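# Unlock the port blocker with its key and park it

## Task

Find the socket on the vertical panel that is locked by a port blocker, pick up the key whose colour matches it, and use that key to free the blocker. Put the blocker down on the table inside the marked square, and leave the key lying on the table as well. Do not disturb the other keys, and let nothing fall off the table. Finish by releasing everything and pulling both arms far away from the panel, the blocker and the keys, with neither arm resting on the table top.

## Robot and tools

ROBOT. There are two arms. left_arm carries a five-finger left hand and right_arm a right hand; the left hand mirrors the right. Calibrated base positions in the scene frame: left_arm (+0.033, +0.322, +0.044) m, right_arm (-0.056, -0.297, +0.012) m, both almost unrotated. show_instructions displays the scene's reference pages, which show the left hand.

SCENE FRAME. The origin is at table-top height, halfway between the two nominal bases. +z is up, +x points out over the table, and left_arm sits on the +y side. The arm names do not match the image sides. Each arm has a hand point about 0.05 m in front of the palm and 0.15 m from the wrist mount. Its +z runs along the straightened fingers, whose tips reach 0.06-0.07 m past the point. Its +y points out of the palm. Its +x runs across the palm, away from the thumb on the right hand and toward the thumb on the left. A wrist bracket on the little-finger side sticks out and can strike objects.

ACTION ROWS. Every row holds 28 numbers, all in [-1, 1], and covers both arms even if only one moves. The first 14 numbers are left_arm's: dx, dy, dz, rx, ry, rz, then little, ring, middle, index, thumb_bend, thumb_turn, force_limit, speed. The last 14 are right_arm's, in the same order. The six pose numbers are offsets, not poses. They count from that arm's Hand target as it stood when the action began, along that Hand target's own axes. 1.0 equals 0.6 m of travel or 180 degrees of turn, and rx, ry, rz together form one rotation vector. All rows inside one action count from the same start, and the next action starts again from the new Hand target. Six zeros re-request the current Hand target.

HAND NUMBERS. These are absolute targets, never offsets. For the fingers +1 is straight and -1 is curled. thumb_bend runs from +1 straight to -1 fully bent. thumb_turn runs from +1 beside the palm to -1 opposite the fingers. force_limit maps -1..+1 to roughly 0..10 N at the fingertip, or 0..15 N for the two thumb motors. speed rises linearly to full speed at +0.48 and stays at full above that. A hand has no 'no change' value. To keep a hand as it is, resend the eight numbers you last sent it. If you have sent it nothing yet, send hand_measured followed by hand_force_limit and hand_speed. With the thumb turned in front of the palm, the hand can grip things about 0.035-0.065 m thick, or handles down to about 0.025 m. For a soft grip, close with speed at -0.94 or lower. To grip harder, raise force_limit and also send a more-closed target. To loosen, send a target more open than hand_measured.

TOOLS.
- execute_actions(actions, cameras): actions is a list of actions. Each action is up to 15 rows, and each row lasts one 1/30 s control step. A short action keeps its last row until all 15 steps are used. Images come back only when actions is empty or cameras names them.
- move(target, speed, blend, blocking, cameras): target is either one 28-number row or a list of up to 15 rows. Every row's offsets count from the same starting Hand targets, not from the previous row. speed is the top path speed in m/s, from 0.002 to 4.3 with a default of 0.25; rotation is capped at twice that value in rad/s. It can be one number or one per target. blend, in metres, rounds the corners at intermediate targets; 0 means stop at each one. The paths run straight and end together, within 10 s at most. They do not avoid obstacles or the other arm. blocking=false returns after about 0.5 s while the move continues. The result adds a 'move:' line whose endings include done, off_target, moving, held and fault, plus any limits such as paced or held.
- wait(seconds 0-10): lets the scene run while the arms hold their commands.
- stop(): brakes a running move.
- zoom_image(camera, region=[x0,y0,x1,y1]): gives a closer pixel view of the latest image from cam_high, cam_low, cam_left_wrist or cam_right_wrist. The region can be at most 504x504. All four cameras are 672x504.
- finished_scene(scene=1): ends the scene for good.

RESULTS. end_effector_position (m) and end_effector_quat_wxyz are given in the scene frame. Hand target is your last commanded pose after clipping, and the next offsets start from it. hand_measured, hand_stopped_by (moving, target, force, stalled, fault) and hand_load_n are six-value lists in the row's motor order. A grip that has slipped shows only as hand_load_n dropping toward 0. Joint torques include the arm's own weight. Joint velocities may be printed as 'within noise'.

CAUTIONS. Arms tend to settle 1-3 cm (sometimes 5 cm) off the commanded pose, usually low. Resend the missing distance as a fresh offset. Each step, the commanded orientation is clipped to within 40 degrees of the measured one, and even small turns can shift the hand point. A blocked arm keeps pushing until you command it back past its hand point. Faster moves hit harder, and targets set deeper past a contact press harder. Hitting fixed or heavy things hard, or pressing the two arms or hands together, can fail the task. Keep the hands from closing on each other. Keep paths away from an arm's own base. Avoid drops, releasing parts while they are still moving, and pushing anything off the table. Holding loads, keeping an arm stretched out, or pushing against something unreachable heats the motors. A MOTOR HOT line is a warning; at 100 °C that arm goes limp for a while. A loose object may occasionally get nudged by the scene itself.

Each tool is called as a command line: name --argument value for each argument, lists and objects as JSON in quotes; but a table of rows of numbers goes row by row, as --pt "numbers of a row", without its own name.

Reference images:

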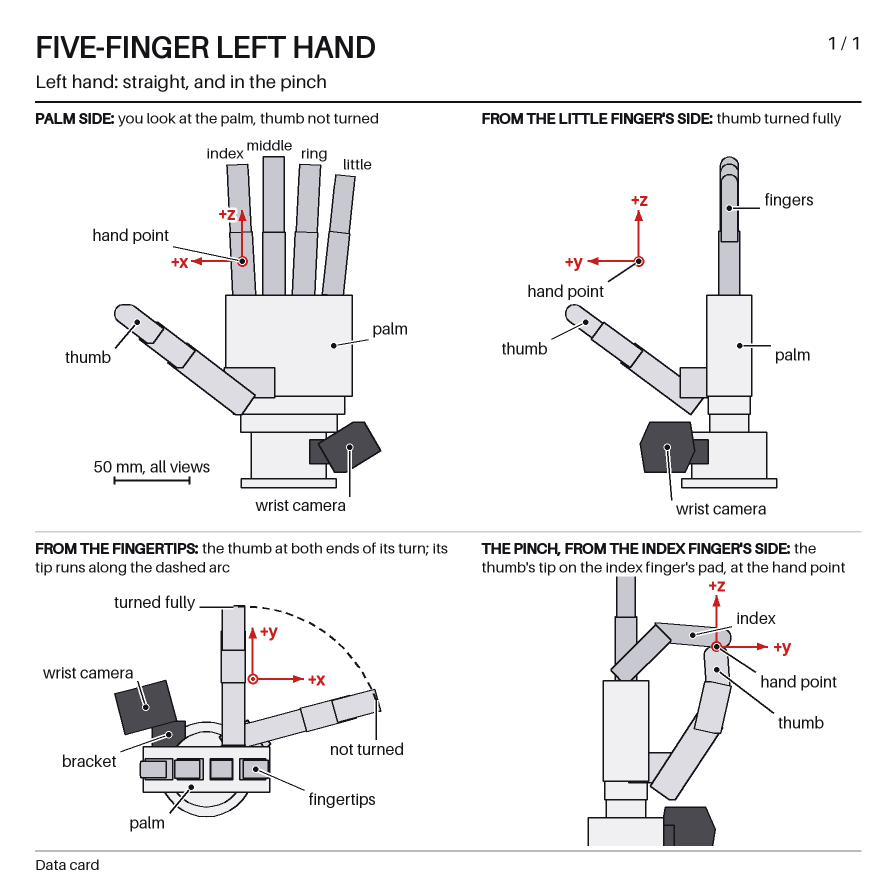

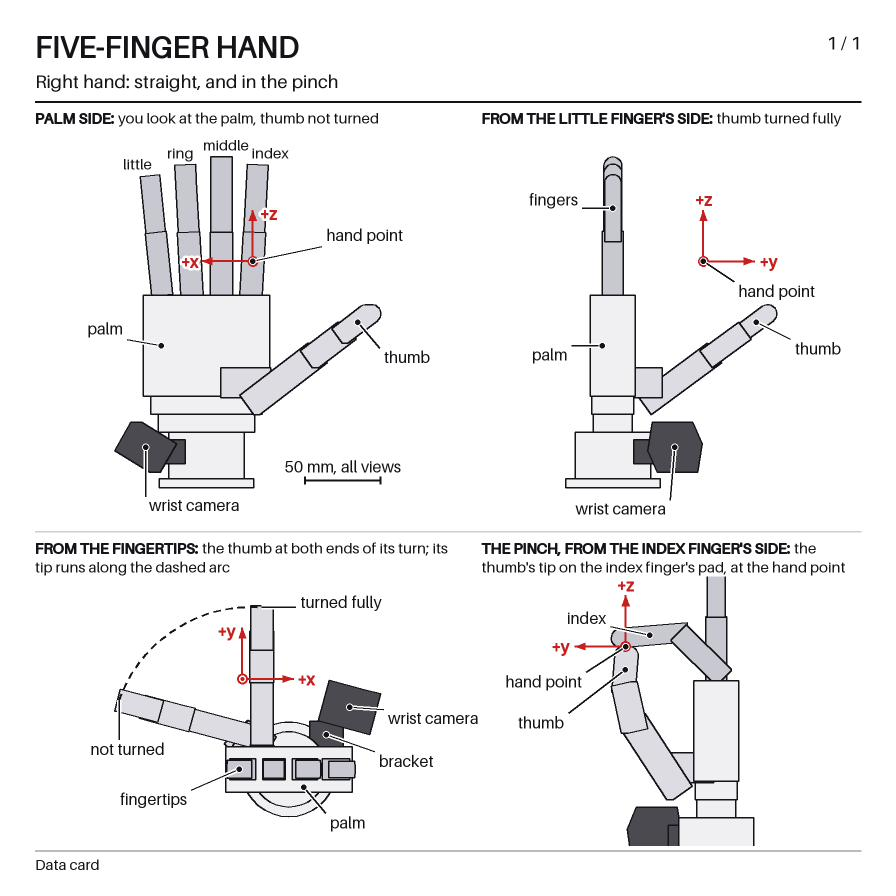

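## Session

execute_actions --actions '[]'

Scene clock: 0.00 s.
left_arm: end_effector_position=(+0.2415, -0.0323, +0.2377) hand_measured=(+1.000, +1.000, +1.000, +1.000, +1.000, +1.000) hand_load_n=(+0.0, +0.0, +0.0, +0.0, +0.0, +0.0) hand_stopped_by=(target, target, target, target, target, target) hand_force_limit=0.00 hand_speed=-0.80 end_effector_quat_wxyz=(+0.145, +0.651, +0.741, -0.075) | right_arm: end_effector_position=(+0.3905, -0.4825, +0.1921) hand_measured=(+1.000, +1.000, +1.000, +1.000, +1.000, +1.000) hand_load_n=(+0.0, +0.0, +0.0, +0.0, +0.0, +0.0) hand_stopped_by=(target, target, target, target, target, target) hand_force_limit=0.00 hand_speed=-0.80 end_effector_quat_wxyz=(+0.177, +0.453, +0.873, +0.049)
Joint positions: left_arm=[-1.195 1.224 1.074 -1.093 0 1.814] | right_arm=[-0.497 1.259 0.983 -0.941 -0.112 2.026]
Joint velocities: within noise
Joint torques (N m): no reading
Heat: left arm: hottest wrist roll 29 °C; right arm: hottest wrist roll 30 °C.
Hand target: left_arm +0.2439, -0.0384, +0.2446; +0.152, +0.650, +0.740, -0.079 | right_arm +0.3971, -0.4863, +0.2026; +0.188, +0.451, +0.871, +0.049

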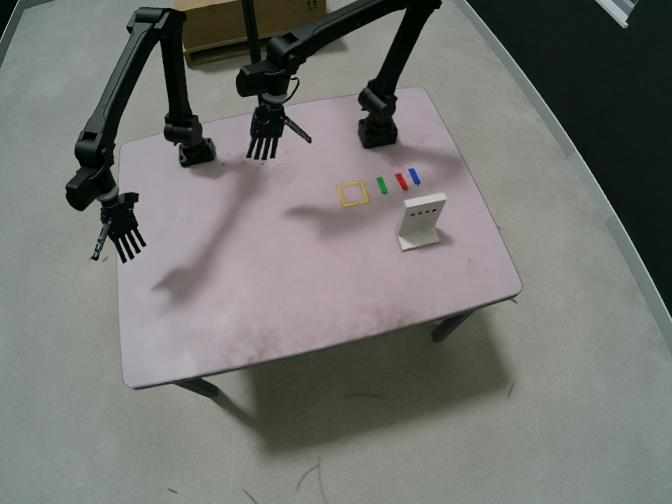

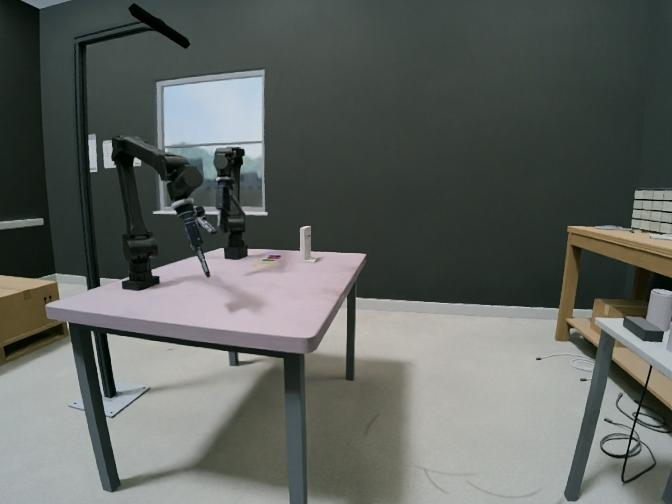

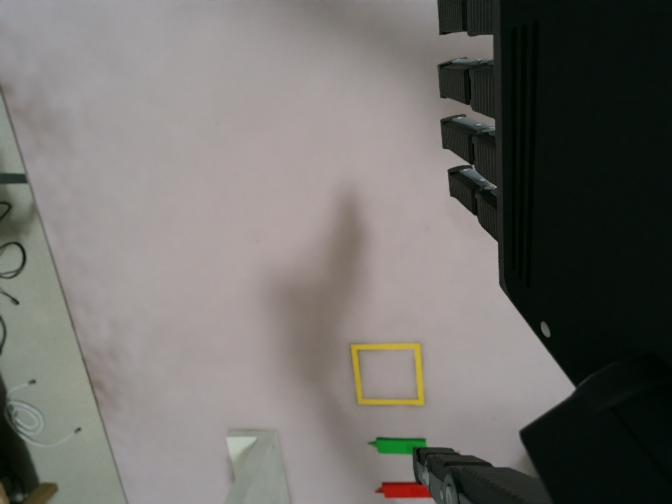

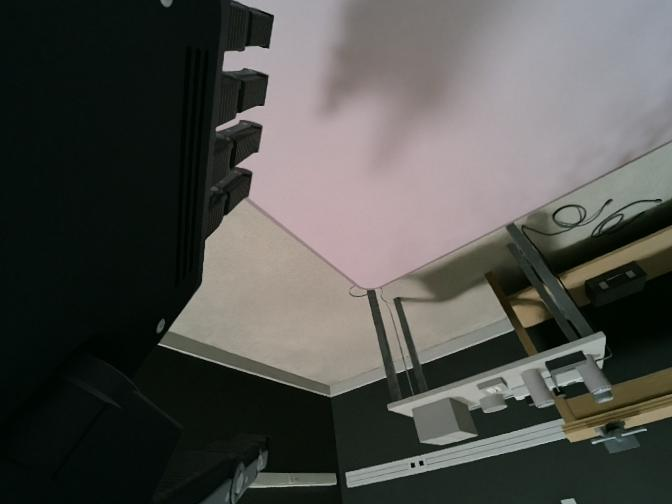

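zoom_image --camera "cam_high" --region '[330, 150, 460, 260]'

zoom_image --camera "cam_low" --region '[240, 210, 360, 290]'

zoom_image --camera "cam_left_wrist" --region '[200, 320, 480, 504]'

Scaled by 3.877 from the camera's 672x504 image, which has a finer 960x720 frame.

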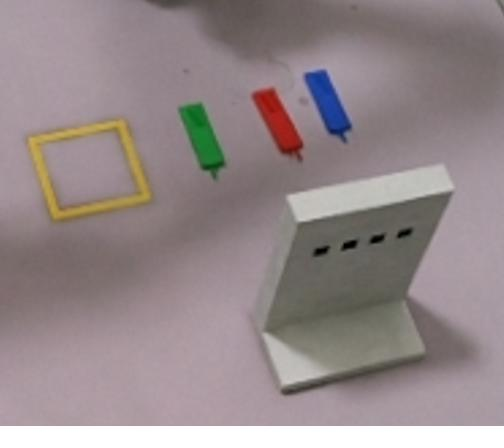

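Scaled by 4.200 from the camera's 672x504 image, which has a finer 960x720 frame.

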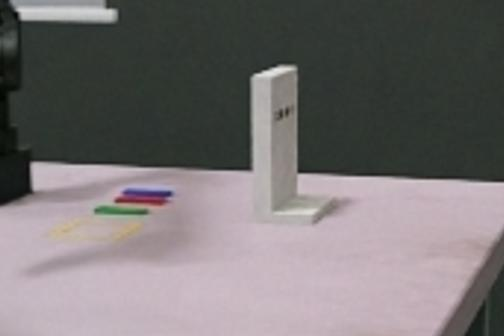

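Scaled by 1.800 from the camera's 672x504 image, which has a finer 960x720 frame.

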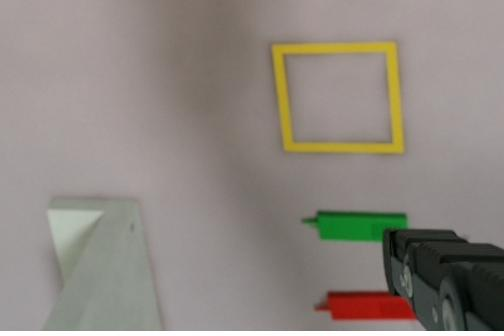

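zoom_image --camera "cam_high" --region '[395, 190, 450, 232]'

zoom_image --camera "cam_left_wrist" --region '[200, 400, 320, 504]'

zoom_image --camera "cam_high" --region '[360, 155, 430, 205]'

Scaled by 9.164 from the camera's 672x504 image, which has a finer 960x720 frame.

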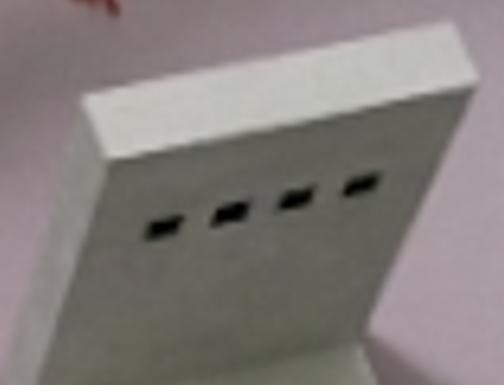

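Scaled by 4.200 from the camera's 672x504 image, which has a finer 960x720 frame.

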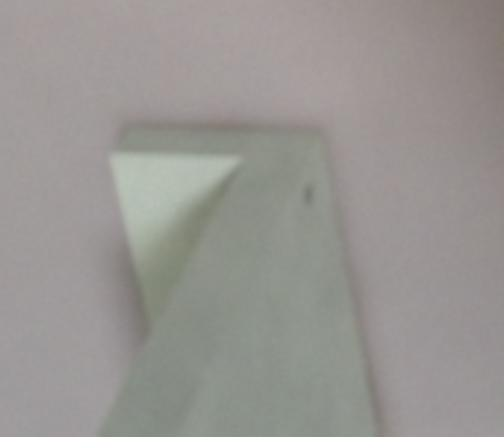

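Scaled by 7.200 from the camera's 672x504 image, which has a finer 960x720 frame.

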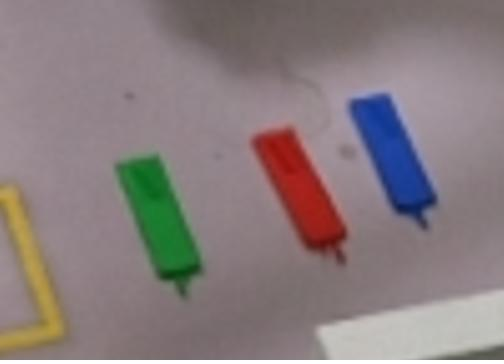

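move --target '[0.30, -0.0275, -0.11, -0.167, 0, 0, 1,1,1,1,1,1, 0.0, -0.8, 0,0,0,0,0,0, 1,1,1,1,1,1, 0.0, -0.8]' --cameras '["all"]'

Scene clock: 234.20 s.
left_arm: end_effector_position=(+0.2024, +0.1447, +0.2502) hand_measured=(+1.000, +1.000, +1.000, +1.000, +1.000, +1.000) hand_load_n=(+0.0, +0.0, +0.0, +0.0, +0.0, +0.0) hand_stopped_by=(target, target, target, target, target, target) hand_force_limit=0.00 hand_speed=-0.80 end_effector_quat_wxyz=(+0.318, +0.588, +0.735, +0.114) | right_arm: end_effector_position=(+0.3905, -0.4825, +0.1921) hand_measured=(+1.000, +1.000, +1.000, +1.000, +1.000, +1.000) hand_load_n=(+0.0, +0.0, +0.0, +0.0, +0.0, +0.0) hand_stopped_by=(target, target, target, target, target, target) hand_force_limit=0.00 hand_speed=-0.80 end_effector_quat_wxyz=(+0.177, +0.453, +0.873, +0.049)
Joint positions: left_arm=[-1.519 0.717 0.65 -1.207 -0.632 1.495] | right_arm=[-0.497 1.259 0.983 -0.941 -0.112 2.026]
Joint torques (N m): left_arm=[-2.2 -3.02 7.84 0.53 -0.48 -0.12] | right_arm=[-0.44 -7.06 9.43 1.33 -0.12 0.16]
Heat: left arm: hottest elbow 49 °C; right arm: hottest elbow 37 °C.
Hand target: left_arm +0.2000, +0.1490, +0.2465; +0.315, +0.589, +0.735, +0.116 | right_arm +0.3971, -0.4863, +0.2026; +0.188, +0.451, +0.871, +0.049
Off the commanded pose: left_arm 0.006 m, 0 deg | right_arm 0.013 m, 1 deg.
move: off_target (right_arm)

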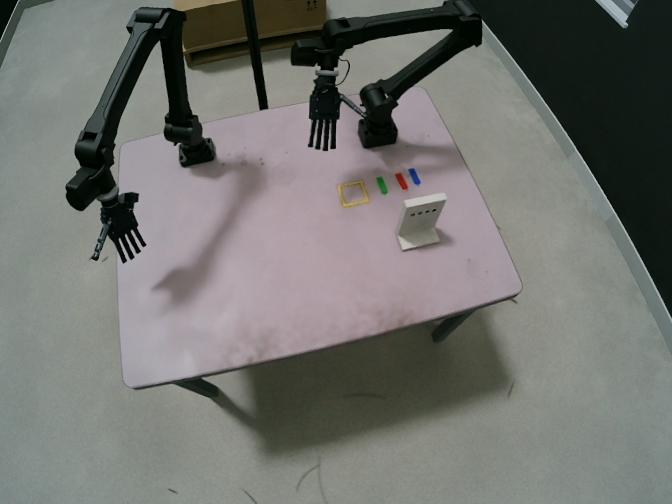

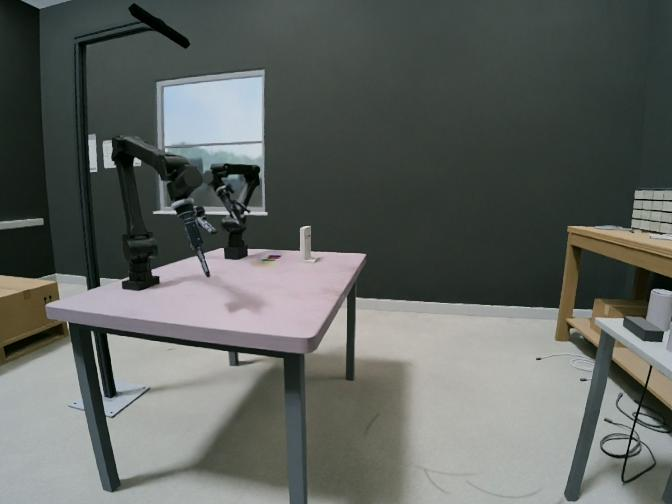

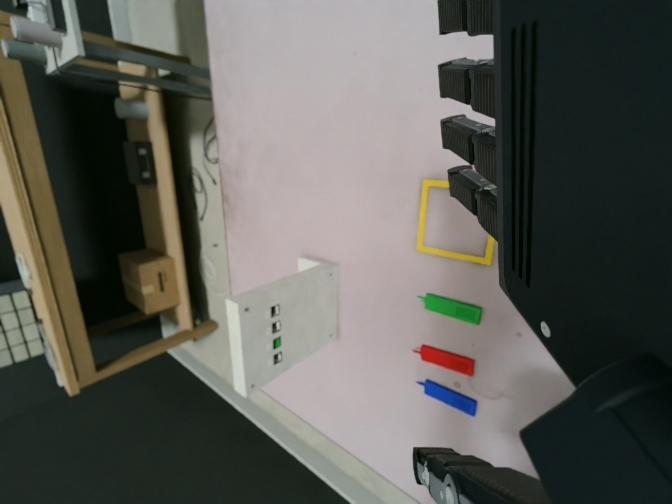

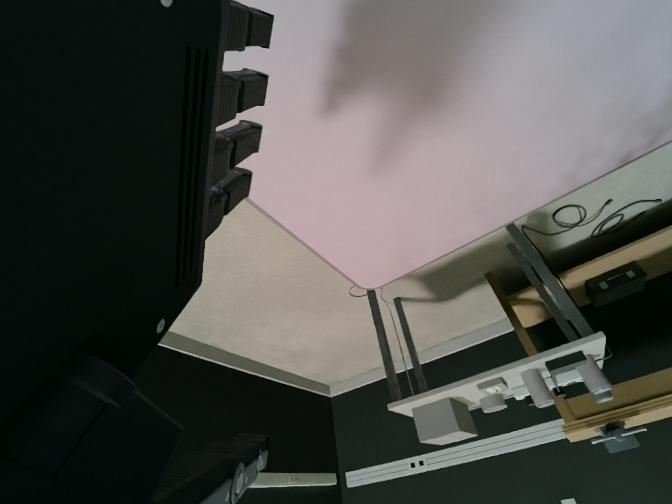

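zoom_image --camera "cam_left_wrist" --region '[215, 250, 355, 405]'

zoom_image --camera "cam_left_wrist" --region '[400, 270, 500, 430]'

zoom_image --camera "cam_left_wrist" --region '[255, 295, 305, 375]'

Scaled by 3.252 from the camera's 672x504 image, which has a finer 960x720 frame.

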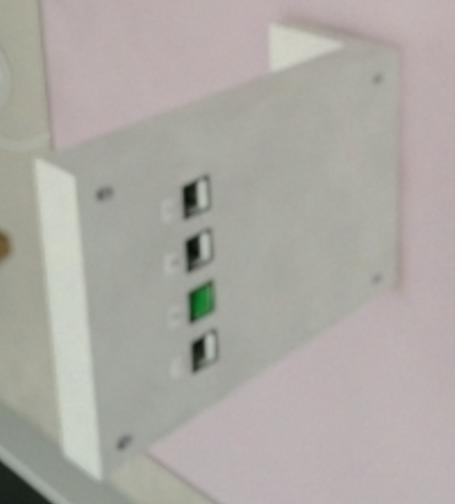

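Scaled by 3.150 from the camera's 672x504 image, which has a finer 960x720 frame.

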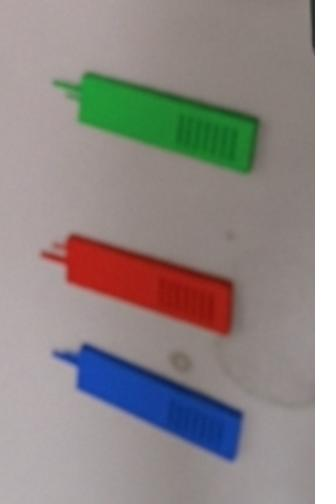

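Scaled by 6.300 from the camera's 672x504 image, which has a finer 960x720 frame.

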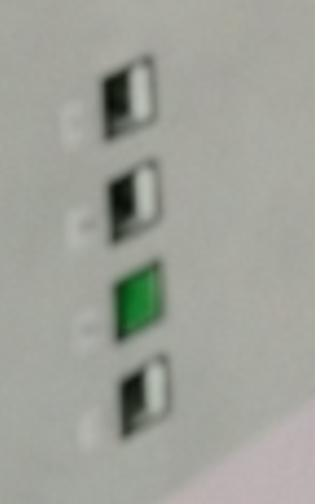

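move --pt "0.48 0.197 -0.077 -0.150 0.244 -0.347 1 1 1 1 1 1 0.0 -0.8 0 0 0 0 0 0 1 1 1 1 1 1 0.0 -0.8" --pt "0.541 0.097 -0.087 -0.042 -0.133 -0.952 1 1 1 1 1 1 0.0 -0.8 0.634 0.345 -0.173 -0.068 -0.018 -0.555 1 1 1 1 1 1 0.0 -0.8" --speed 0.35 --blend 0.03 --cameras '["all"]'

Scene clock: 533.83 s.
left_arm: end_effector_position=(+0.1809, +0.4804, +0.2125) hand_measured=(+1.000, +1.000, +1.000, +1.000, +1.000, +1.000) hand_load_n=(+0.0, +0.0, +0.0, +0.0, +0.0, -0.5) hand_stopped_by=(target, target, target, target, target, target) hand_force_limit=0.00 hand_speed=-0.80 end_effector_quat_wxyz=(-0.266, +0.683, -0.584, +0.349) | right_arm: end_effector_position=(+0.3082, -0.0570, +0.2241) hand_measured=(+1.000, +1.000, +1.000, +1.000, +1.000, +1.000) hand_load_n=(+0.0, +0.0, +0.0, +0.0, +0.0, +0.0) hand_stopped_by=(target, target, target, target, target, target) hand_force_limit=0.00 hand_speed=-0.80 end_effector_quat_wxyz=(+0.207, -0.387, +0.898, -0.041)
Joint positions: left_arm=[1.434 0.854 0.702 -1.312 0.905 1.224] | right_arm=[0.503 1.172 1.052 -1.039 0.109 1.213]
Joint torques (N m): left_arm=[-0.73 -2.84 8.55 0.2 0.71 -0.09] | right_arm=[-0.09 -5.36 11.93 0.92 0.19 -0.03]
Heat: left arm: hottest elbow 42 °C; right arm: hottest elbow 41 °C.
Hand target: left_arm +0.1796, +0.4804, +0.2123; -0.260, +0.689, -0.576, +0.354 | right_arm +0.3187, -0.0498, +0.2433; +0.221, -0.394, +0.891, -0.042
Off the commanded pose: left_arm 0.001 m, 1 deg | right_arm 0.023 m, 2 deg.
move: off_target (right_arm)

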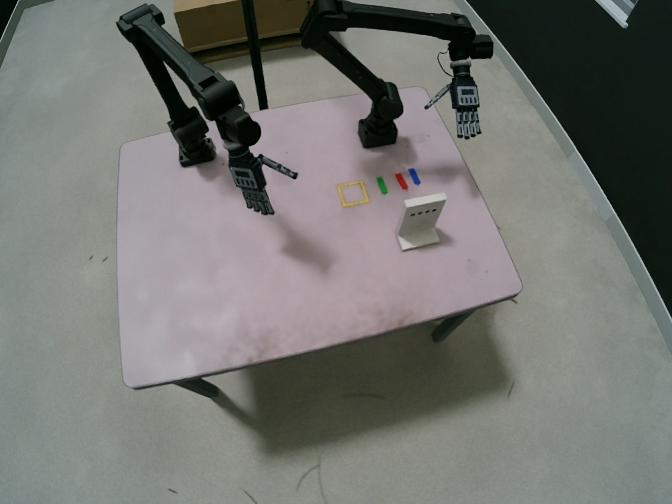

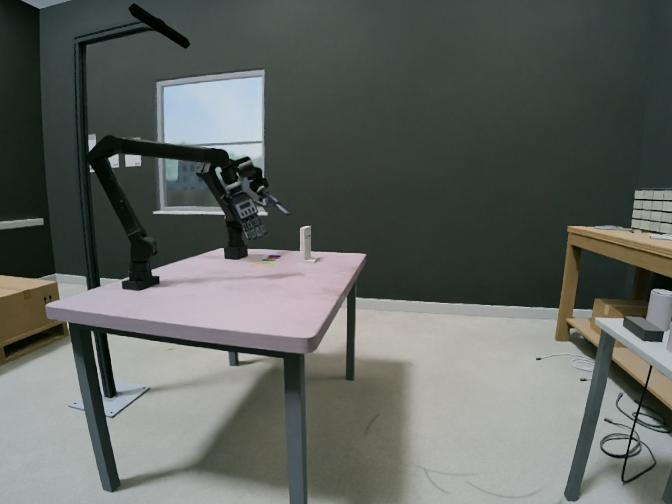

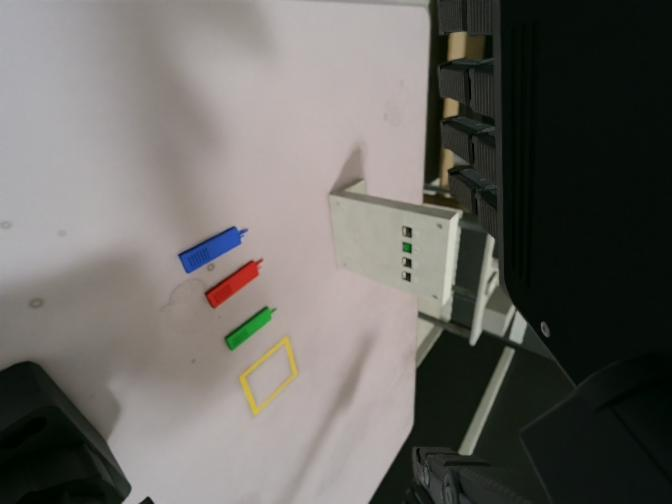

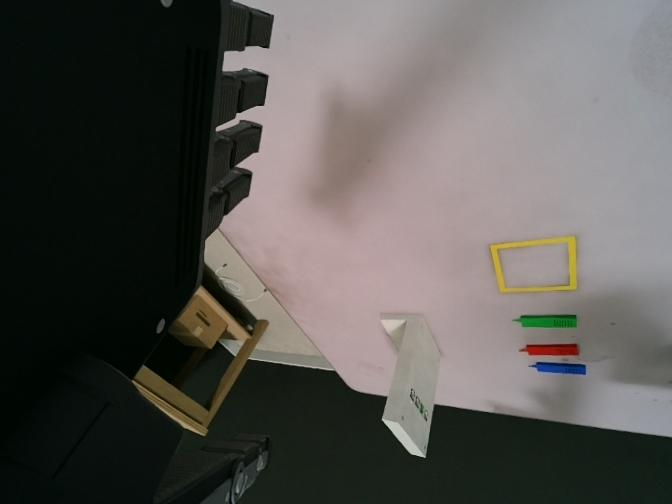

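move --target '[0,0,0,0,0,0, 1,1,1,1,1,1,0.0,-0.8, -0.139,0.491,0.129,0.112,-0.474,-0.577, 1,1,0.35,0.35,0.25,-1,-0.2,-0.3]' --speed 0.35 --cameras '["all"]'

Scene clock: 554.83 s.
left_arm: end_effector_position=(+0.1809, +0.4804, +0.2125) hand_measured=(+1.000, +1.000, +1.000, +1.000, +1.000, +1.000) hand_load_n=(+0.0, +0.0, +0.0, +0.0, +0.0, -0.5) hand_stopped_by=(target, target, target, target, target, target) hand_force_limit=0.00 hand_speed=-0.80 end_effector_quat_wxyz=(-0.266, +0.683, -0.584, +0.349) | right_arm: end_effector_position=(+0.1901, +0.2040, +0.1171) hand_measured=(+1.000, +1.000, +0.350, +0.350, +0.250, -1.000) hand_load_n=(+0.0, +0.0, +0.0, +0.0, +0.0, +0.0) hand_stopped_by=(target, target, target, target, target, target) hand_force_limit=-0.20 hand_speed=-0.30 end_effector_quat_wxyz=(-0.616, +0.784, +0.063, +0.053)
Joint positions: left_arm=[1.434 0.854 0.702 -1.312 0.905 1.224] | right_arm=[0.915 1.557 0.757 0.499 -0.652 -0.354]
Joint torques (N m): left_arm=[-0.73 -3.02 8.59 0.2 0.72 -0.1] | right_arm=[0.03 -8.64 9.83 2.51 -0.28 -0.03]
Heat: left arm: hottest elbow 41 °C; right arm: hottest elbow 42 °C.
Hand target: left_arm +0.1796, +0.4804, +0.2123; -0.260, +0.689, -0.576, +0.354 | right_arm +0.1997, +0.2201, +0.1304; -0.626, +0.773, +0.079, +0.066
Off the commanded pose: left_arm 0.001 m, 1 deg | right_arm 0.023 m, 3 deg.
move: off_target (right_arm)

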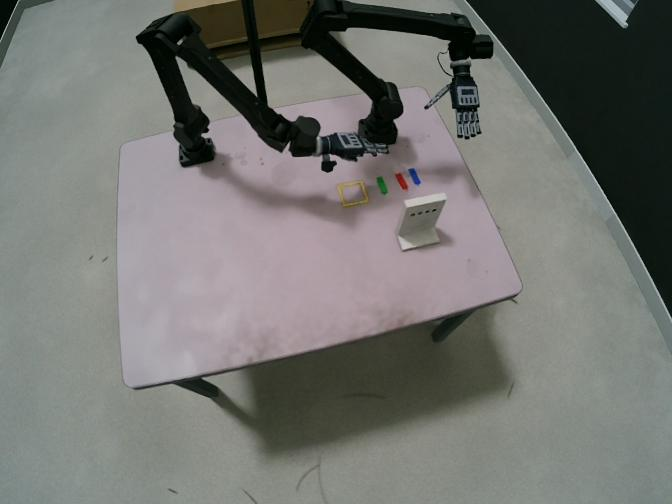

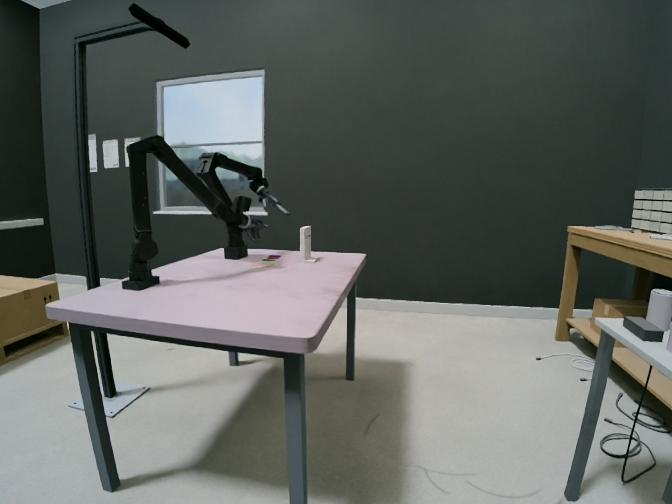

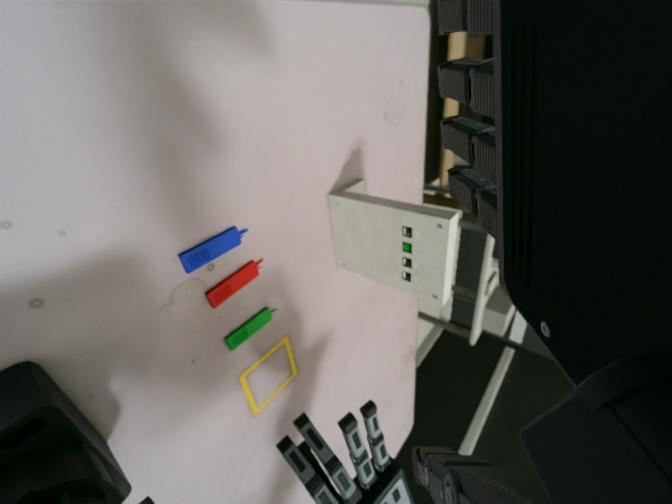

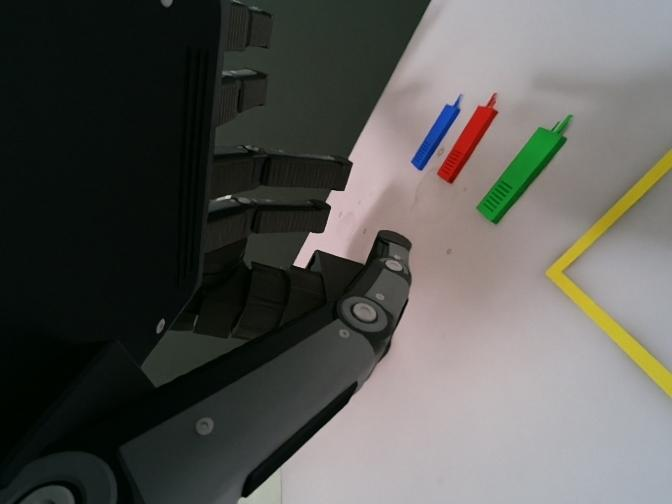

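zoom_image --camera "cam_right_wrist" --region '[400, 80, 600, 240]'

zoom_image --camera "cam_left_wrist" --region '[170, 220, 300, 360]'

zoom_image --camera "cam_left_wrist" --region '[380, 210, 440, 290]'

Scaled by 2.520 from the camera's 672x504 image, which has a finer 960x720 frame.

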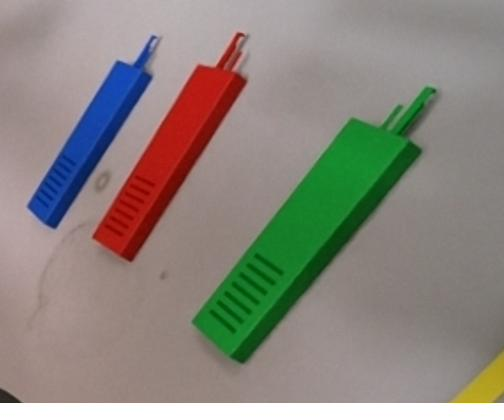

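Scaled by 3.600 from the camera's 672x504 image, which has a finer 960x720 frame.

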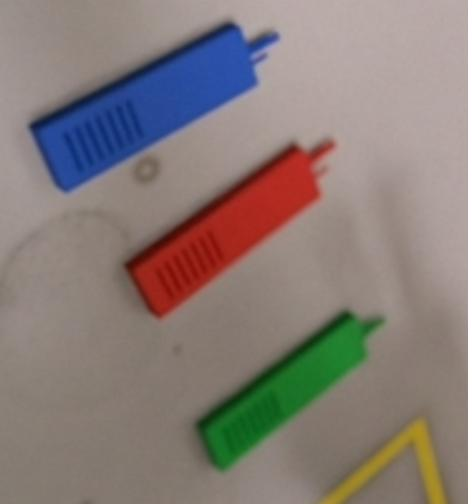

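Scaled by 6.300 from the camera's 672x504 image, which has a finer 960x720 frame.

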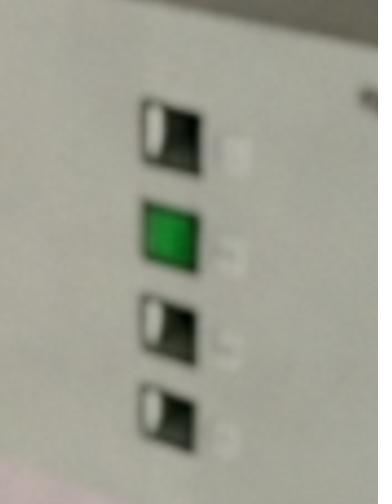

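move --target '[0,0,0,0,0,0, 1,1,1,1,1,1,0.0,-0.8, 0.042,0.081,0.1225,-0.0056,0.0266,0.0058, 1,1,0.35,0.35,0.25,-1,-0.2,-0.3]' --speed 0.15 --cameras '["cam_left_wrist","cam_right_wrist"]'

Scene clock: 607.90 s.
left_arm: end_effector_position=(+0.1809, +0.4804, +0.2125) hand_measured=(+1.000, +1.000, +1.000, +1.000, +1.000, +1.000) hand_load_n=(+0.0, +0.0, +0.0, +0.0, +0.0, +0.0) hand_stopped_by=(target, target, target, target, target, target) hand_force_limit=0.00 hand_speed=-0.80 end_effector_quat_wxyz=(-0.266, +0.683, -0.584, +0.349) | right_arm: end_effector_position=(+0.2279, +0.2653, +0.0609) hand_measured=(+1.000, +1.000, +0.350, +0.350, +0.250, -1.000) hand_load_n=(+0.0, +0.0, +0.0, +0.0, +0.0, +0.0) hand_stopped_by=(target, target, target, target, target, target) hand_force_limit=-0.20 hand_speed=-0.30 end_effector_quat_wxyz=(-0.608, +0.788, +0.043, +0.088)
Joint positions: left_arm=[1.434 0.854 0.702 -1.312 0.905 1.224] | right_arm=[0.961 1.81 0.901 0.622 -0.527 -0.345]
Joint torques (N m): left_arm=[-0.73 -2.9 8.65 0.17 0.71 -0.11] | right_arm=[0.21 -11.63 9.01 3.04 -0.01 0.31]
Heat: left arm: hottest elbow 41 °C; right arm: hottest elbow 45 °C.
Hand target: left_arm +0.1796, +0.4804, +0.2123; -0.260, +0.689, -0.576, +0.354 | right_arm +0.2346, +0.2831, +0.0736; -0.622, +0.776, +0.045, +0.093
Off the commanded pose: left_arm 0.001 m, 1 deg | right_arm 0.023 m, 2 deg.
move: off_target (right_arm)
Images, in order (width x height): cam_left_wrist 672x504, cam_right_wrist 672x504.

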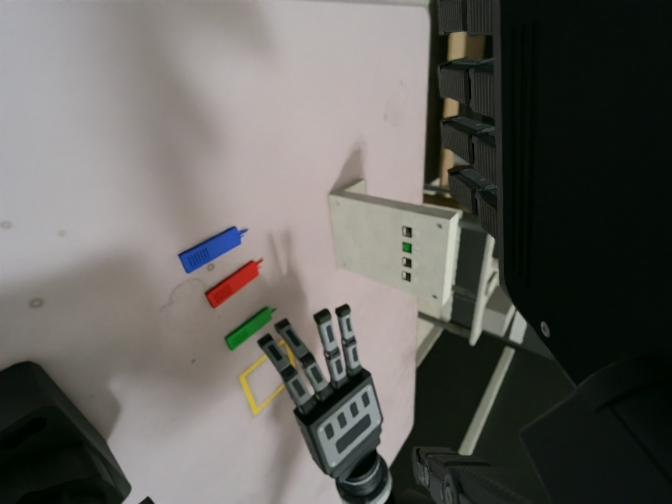

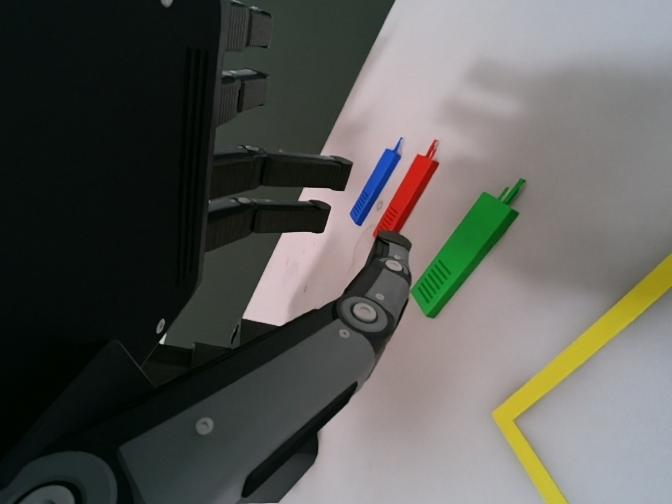

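move --target '[0,0,0,0,0,0, 1,1,1,1,1,1,0.0,-0.8, -0.0205,0.046,0.0163,0,0,0, 1,1,0.35,0.35,0.25,-1,-0.2,-0.3]' --speed 0.08 --cameras '["cam_left_wrist","cam_right_wrist"]'

zoom_image --camera "cam_right_wrist" --region '[300, 120, 520, 330]'

zoom_image --camera "cam_left_wrist" --region '[190, 240, 390, 420]'

Scene clock: 654.43 s.
left_arm: end_effector_position=(+0.1809, +0.4804, +0.2125) hand_measured=(+1.000, +1.000, +1.000, +1.000, +1.000, +1.000) hand_load_n=(+0.0, +0.5, +0.0, +0.0, +0.0, -0.5) hand_stopped_by=(target, target, target, target, target, target) hand_force_limit=0.00 hand_speed=-0.80 end_effector_quat_wxyz=(-0.266, +0.683, -0.584, +0.349) | right_arm: end_effector_position=(+0.2240, +0.2723, +0.0329) hand_measured=(+1.000, +1.000, +0.350, +0.350, +0.250, -1.000) hand_load_n=(+0.0, +0.0, +0.0, +0.0, +0.0, +0.0) hand_stopped_by=(target, target, target, target, target, target) hand_force_limit=-0.20 hand_speed=-0.30 end_effector_quat_wxyz=(-0.610, +0.786, +0.044, +0.089)
Joint positions: left_arm=[1.434 0.854 0.702 -1.312 0.905 1.224] | right_arm=[0.976 1.885 0.901 0.705 -0.513 -0.341]
Joint torques (N m): left_arm=[-0.73 -2.84 8.59 0.16 0.71 -0.08] | right_arm=[0.15 -12.22 7.94 3.12 0 0.3]
Heat: left arm: hottest elbow 42 °C; right arm: hottest elbow 41 °C.
Hand target: left_arm +0.1796, +0.4804, +0.2123; -0.260, +0.689, -0.576, +0.354 | right_arm +0.2284, +0.2871, +0.0427; -0.622, +0.776, +0.045, +0.093
Off the commanded pose: left_arm 0.001 m, 1 deg | right_arm 0.018 m, 2 deg.
move: off_target (right_arm)
Images, in order (width x height): cam_left_wrist 672x504, cam_right_wrist 672x504.

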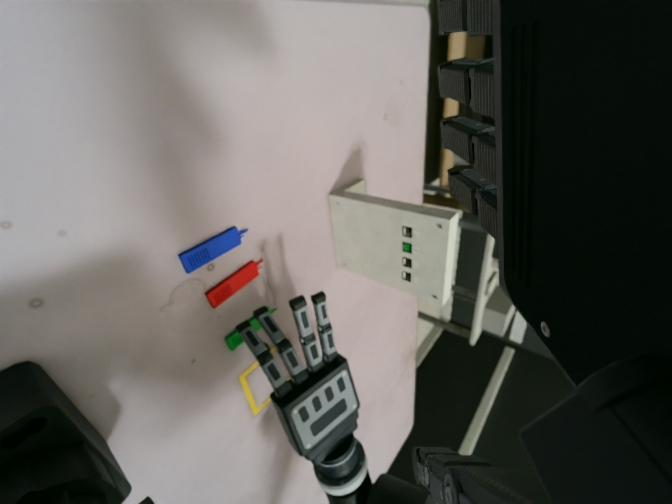

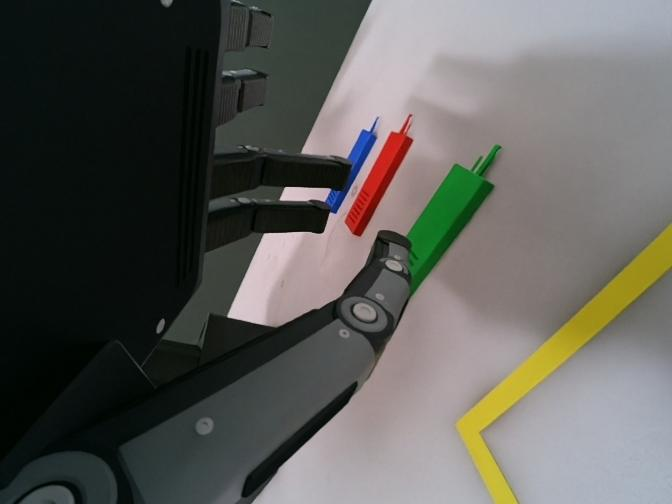

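Scaled by 2.291 from the camera's 672x504 image, which has a finer 960x720 frame.

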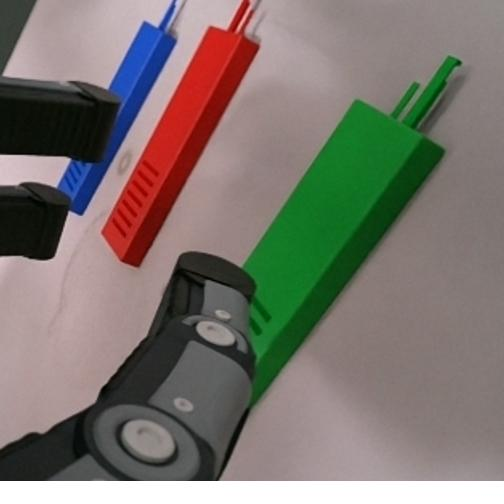

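Scaled by 2.520 from the camera's 672x504 image, which has a finer 960x720 frame.

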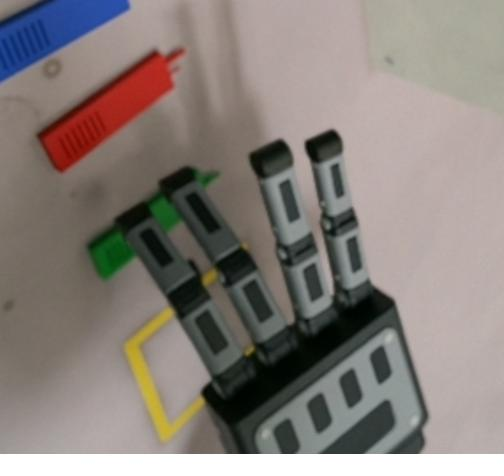

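move --target '[0,0,0,0,0,0, 1,1,1,1,1,1,0.0,-0.8, -0.004,0.0185,0.004,0,0,0, 1,1,0.35,0.35,0.25,-1,-0.2,-0.3]' --speed 0.05 --cameras '["cam_left_wrist","cam_right_wrist"]'

zoom_image --camera "cam_right_wrist" --region '[300, 120, 520, 330]'

zoom_image --camera "cam_left_wrist" --region '[190, 240, 390, 420]'

Scene clock: 671.57 s.
left_arm: end_effector_position=(+0.1809, +0.4804, +0.2125) hand_measured=(+1.000, +1.000, +1.000, +1.000, +1.000, +1.000) hand_load_n=(+0.0, +0.0, +0.0, +0.0, +0.0, +0.0) hand_stopped_by=(target, target, target, target, target, target) hand_force_limit=0.00 hand_speed=-0.80 end_effector_quat_wxyz=(-0.266, +0.683, -0.584, +0.349) | right_arm: end_effector_position=(+0.2246, +0.2730, +0.0234) hand_measured=(+1.000, +1.000, +0.350, +0.350, +0.250, -1.000) hand_load_n=(+0.0, +0.0, +0.0, +0.0, +0.0, +0.0) hand_stopped_by=(target, target, target, target, target, target) hand_force_limit=-0.20 hand_speed=-0.30 end_effector_quat_wxyz=(-0.611, +0.785, +0.044, +0.090)
Joint positions: left_arm=[1.434 0.854 0.702 -1.312 0.905 1.224] | right_arm=[0.976 1.911 0.901 0.734 -0.512 -0.341]
Joint torques (N m): left_arm=[-0.73 -2.9 8.59 0.17 0.72 -0.09] | right_arm=[0.21 -12.16 7.68 2.97 0 0.31]
Heat: left arm: hottest elbow 42 °C; right arm: hottest elbow 40 °C.
Hand target: left_arm +0.1796, +0.4804, +0.2123; -0.260, +0.689, -0.576, +0.354 | right_arm +0.2284, +0.2870, +0.0310; -0.622, +0.776, +0.045, +0.093
Off the commanded pose: left_arm 0.001 m, 1 deg | right_arm 0.016 m, 2 deg.
move: off_target (right_arm)
Images, in order (width x height): cam_left_wrist 672x504, cam_right_wrist 672x504.

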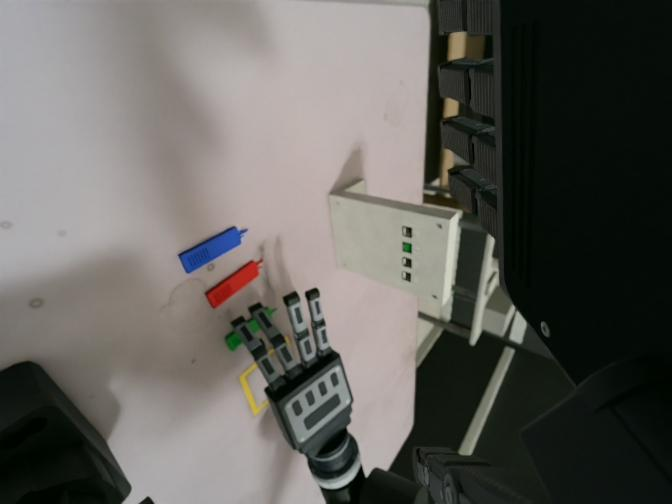

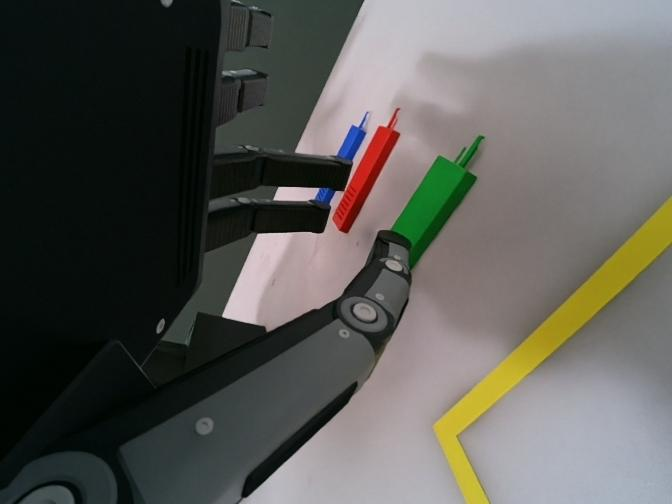

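Scaled by 2.291 from the camera's 672x504 image, which has a finer 960x720 frame.

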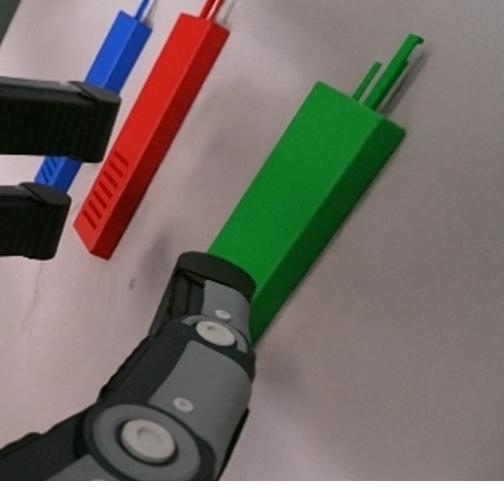

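Scaled by 2.520 from the camera's 672x504 image, which has a finer 960x720 frame.

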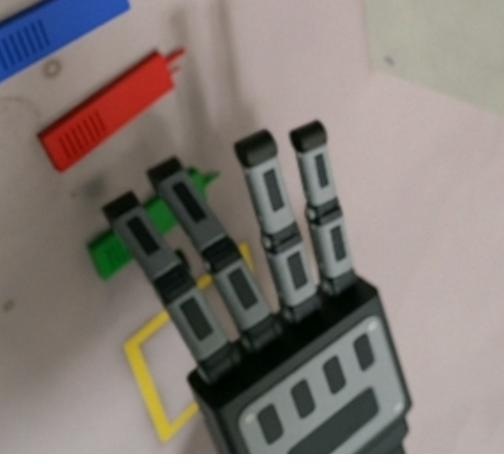

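move --pt "0 0 0 0 0 0 1 1 1 1 1 1 0.0 -0.8 -0.006 0.004 -0.013 0 0 0 1 1 0.35 0.35 0.25 -1 -0.2 -0.3" --pt "0 0 0 0 0 0 1 1 1 1 1 1 0.0 -0.8 -0.009 0.019 -0.0095 0 0 0 1 1 0.35 0.35 0.25 -1 -0.2 -0.3" --speed 0.04 --cameras '["cam_left_wrist","cam_right_wrist"]'

zoom_image --camera "cam_right_wrist" --region '[300, 120, 520, 330]'

zoom_image --camera "cam_left_wrist" --region '[190, 240, 390, 420]'

Scene clock: 703.80 s.
left_arm: end_effector_position=(+0.1809, +0.4804, +0.2125) hand_measured=(+1.000, +1.000, +1.000, +1.000, +1.000, +1.000) hand_load_n=(+0.0, +0.0, +0.0, +0.0, +0.0, -0.5) hand_stopped_by=(target, target, target, target, target, target) hand_force_limit=0.00 hand_speed=-0.80 end_effector_quat_wxyz=(-0.266, +0.683, -0.584, +0.349) | right_arm: end_effector_position=(+0.2265, +0.2757, +0.0232) hand_measured=(+1.000, +1.000, +0.350, +0.350, +0.250, -1.000) hand_load_n=(+0.0, +0.0, -0.5, +0.0, +0.0, +0.0) hand_stopped_by=(target, target, target, target, target, target) hand_force_limit=-0.20 hand_speed=-0.30 end_effector_quat_wxyz=(-0.618, +0.778, +0.048, +0.096)
Joint positions: left_arm=[1.434 0.854 0.702 -1.312 0.905 1.224] | right_arm=[0.976 1.925 0.901 0.773 -0.512 -0.341]
Joint torques (N m): left_arm=[-0.56 -2.96 8.58 0.17 0.71 -0.1] | right_arm=[-0.09 -12.22 5.79 2.92 -0.12 0.3]
Heat: left arm: hottest elbow 42 °C; right arm: hottest elbow 39 °C.
Hand target: left_arm +0.1796, +0.4804, +0.2123; -0.260, +0.689, -0.576, +0.354 | right_arm +0.2248, +0.2792, +0.0203; -0.622, +0.776, +0.045, +0.093
Off the commanded pose: left_arm 0.001 m, 1 deg | right_arm 0.005 m, 1 deg.
move: done
Images, in order (width x height): cam_left_wrist 672x504, cam_right_wrist 672x504.

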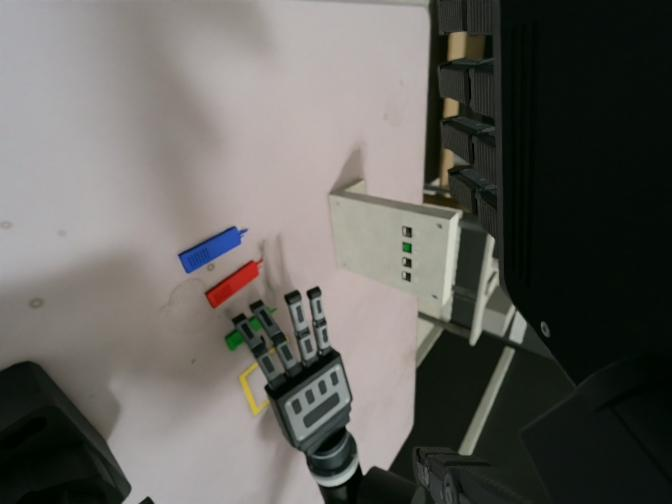

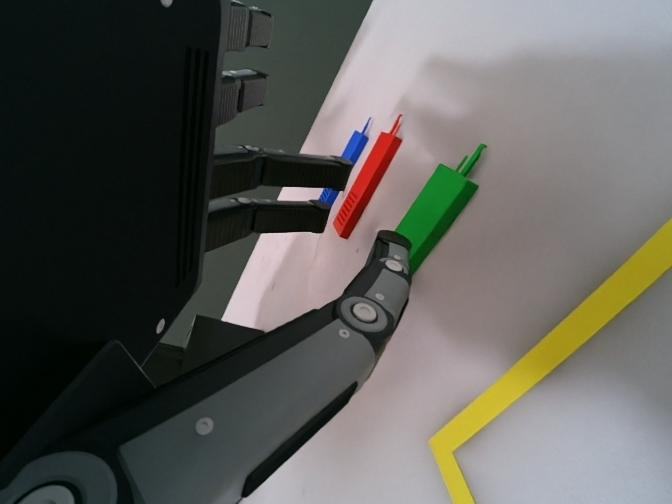

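Scaled by 2.291 from the camera's 672x504 image, which has a finer 960x720 frame.

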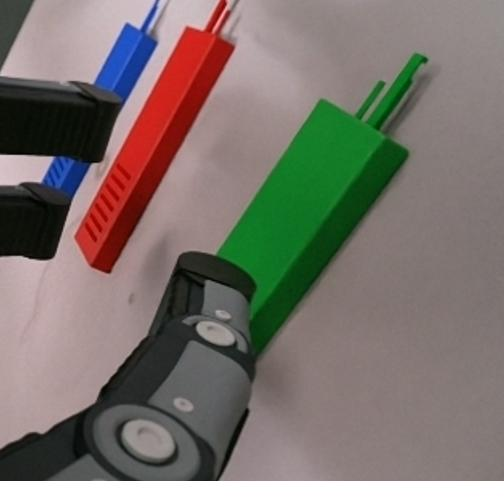

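Scaled by 2.520 from the camera's 672x504 image, which has a finer 960x720 frame.

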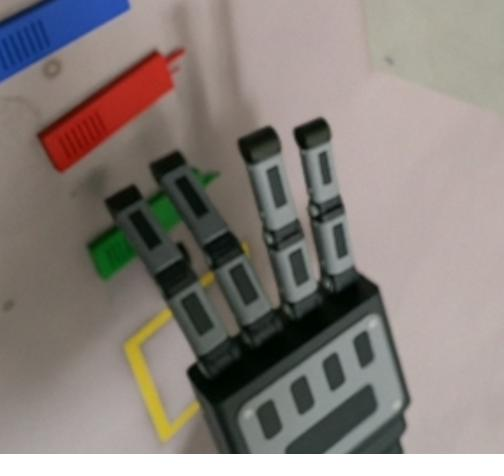

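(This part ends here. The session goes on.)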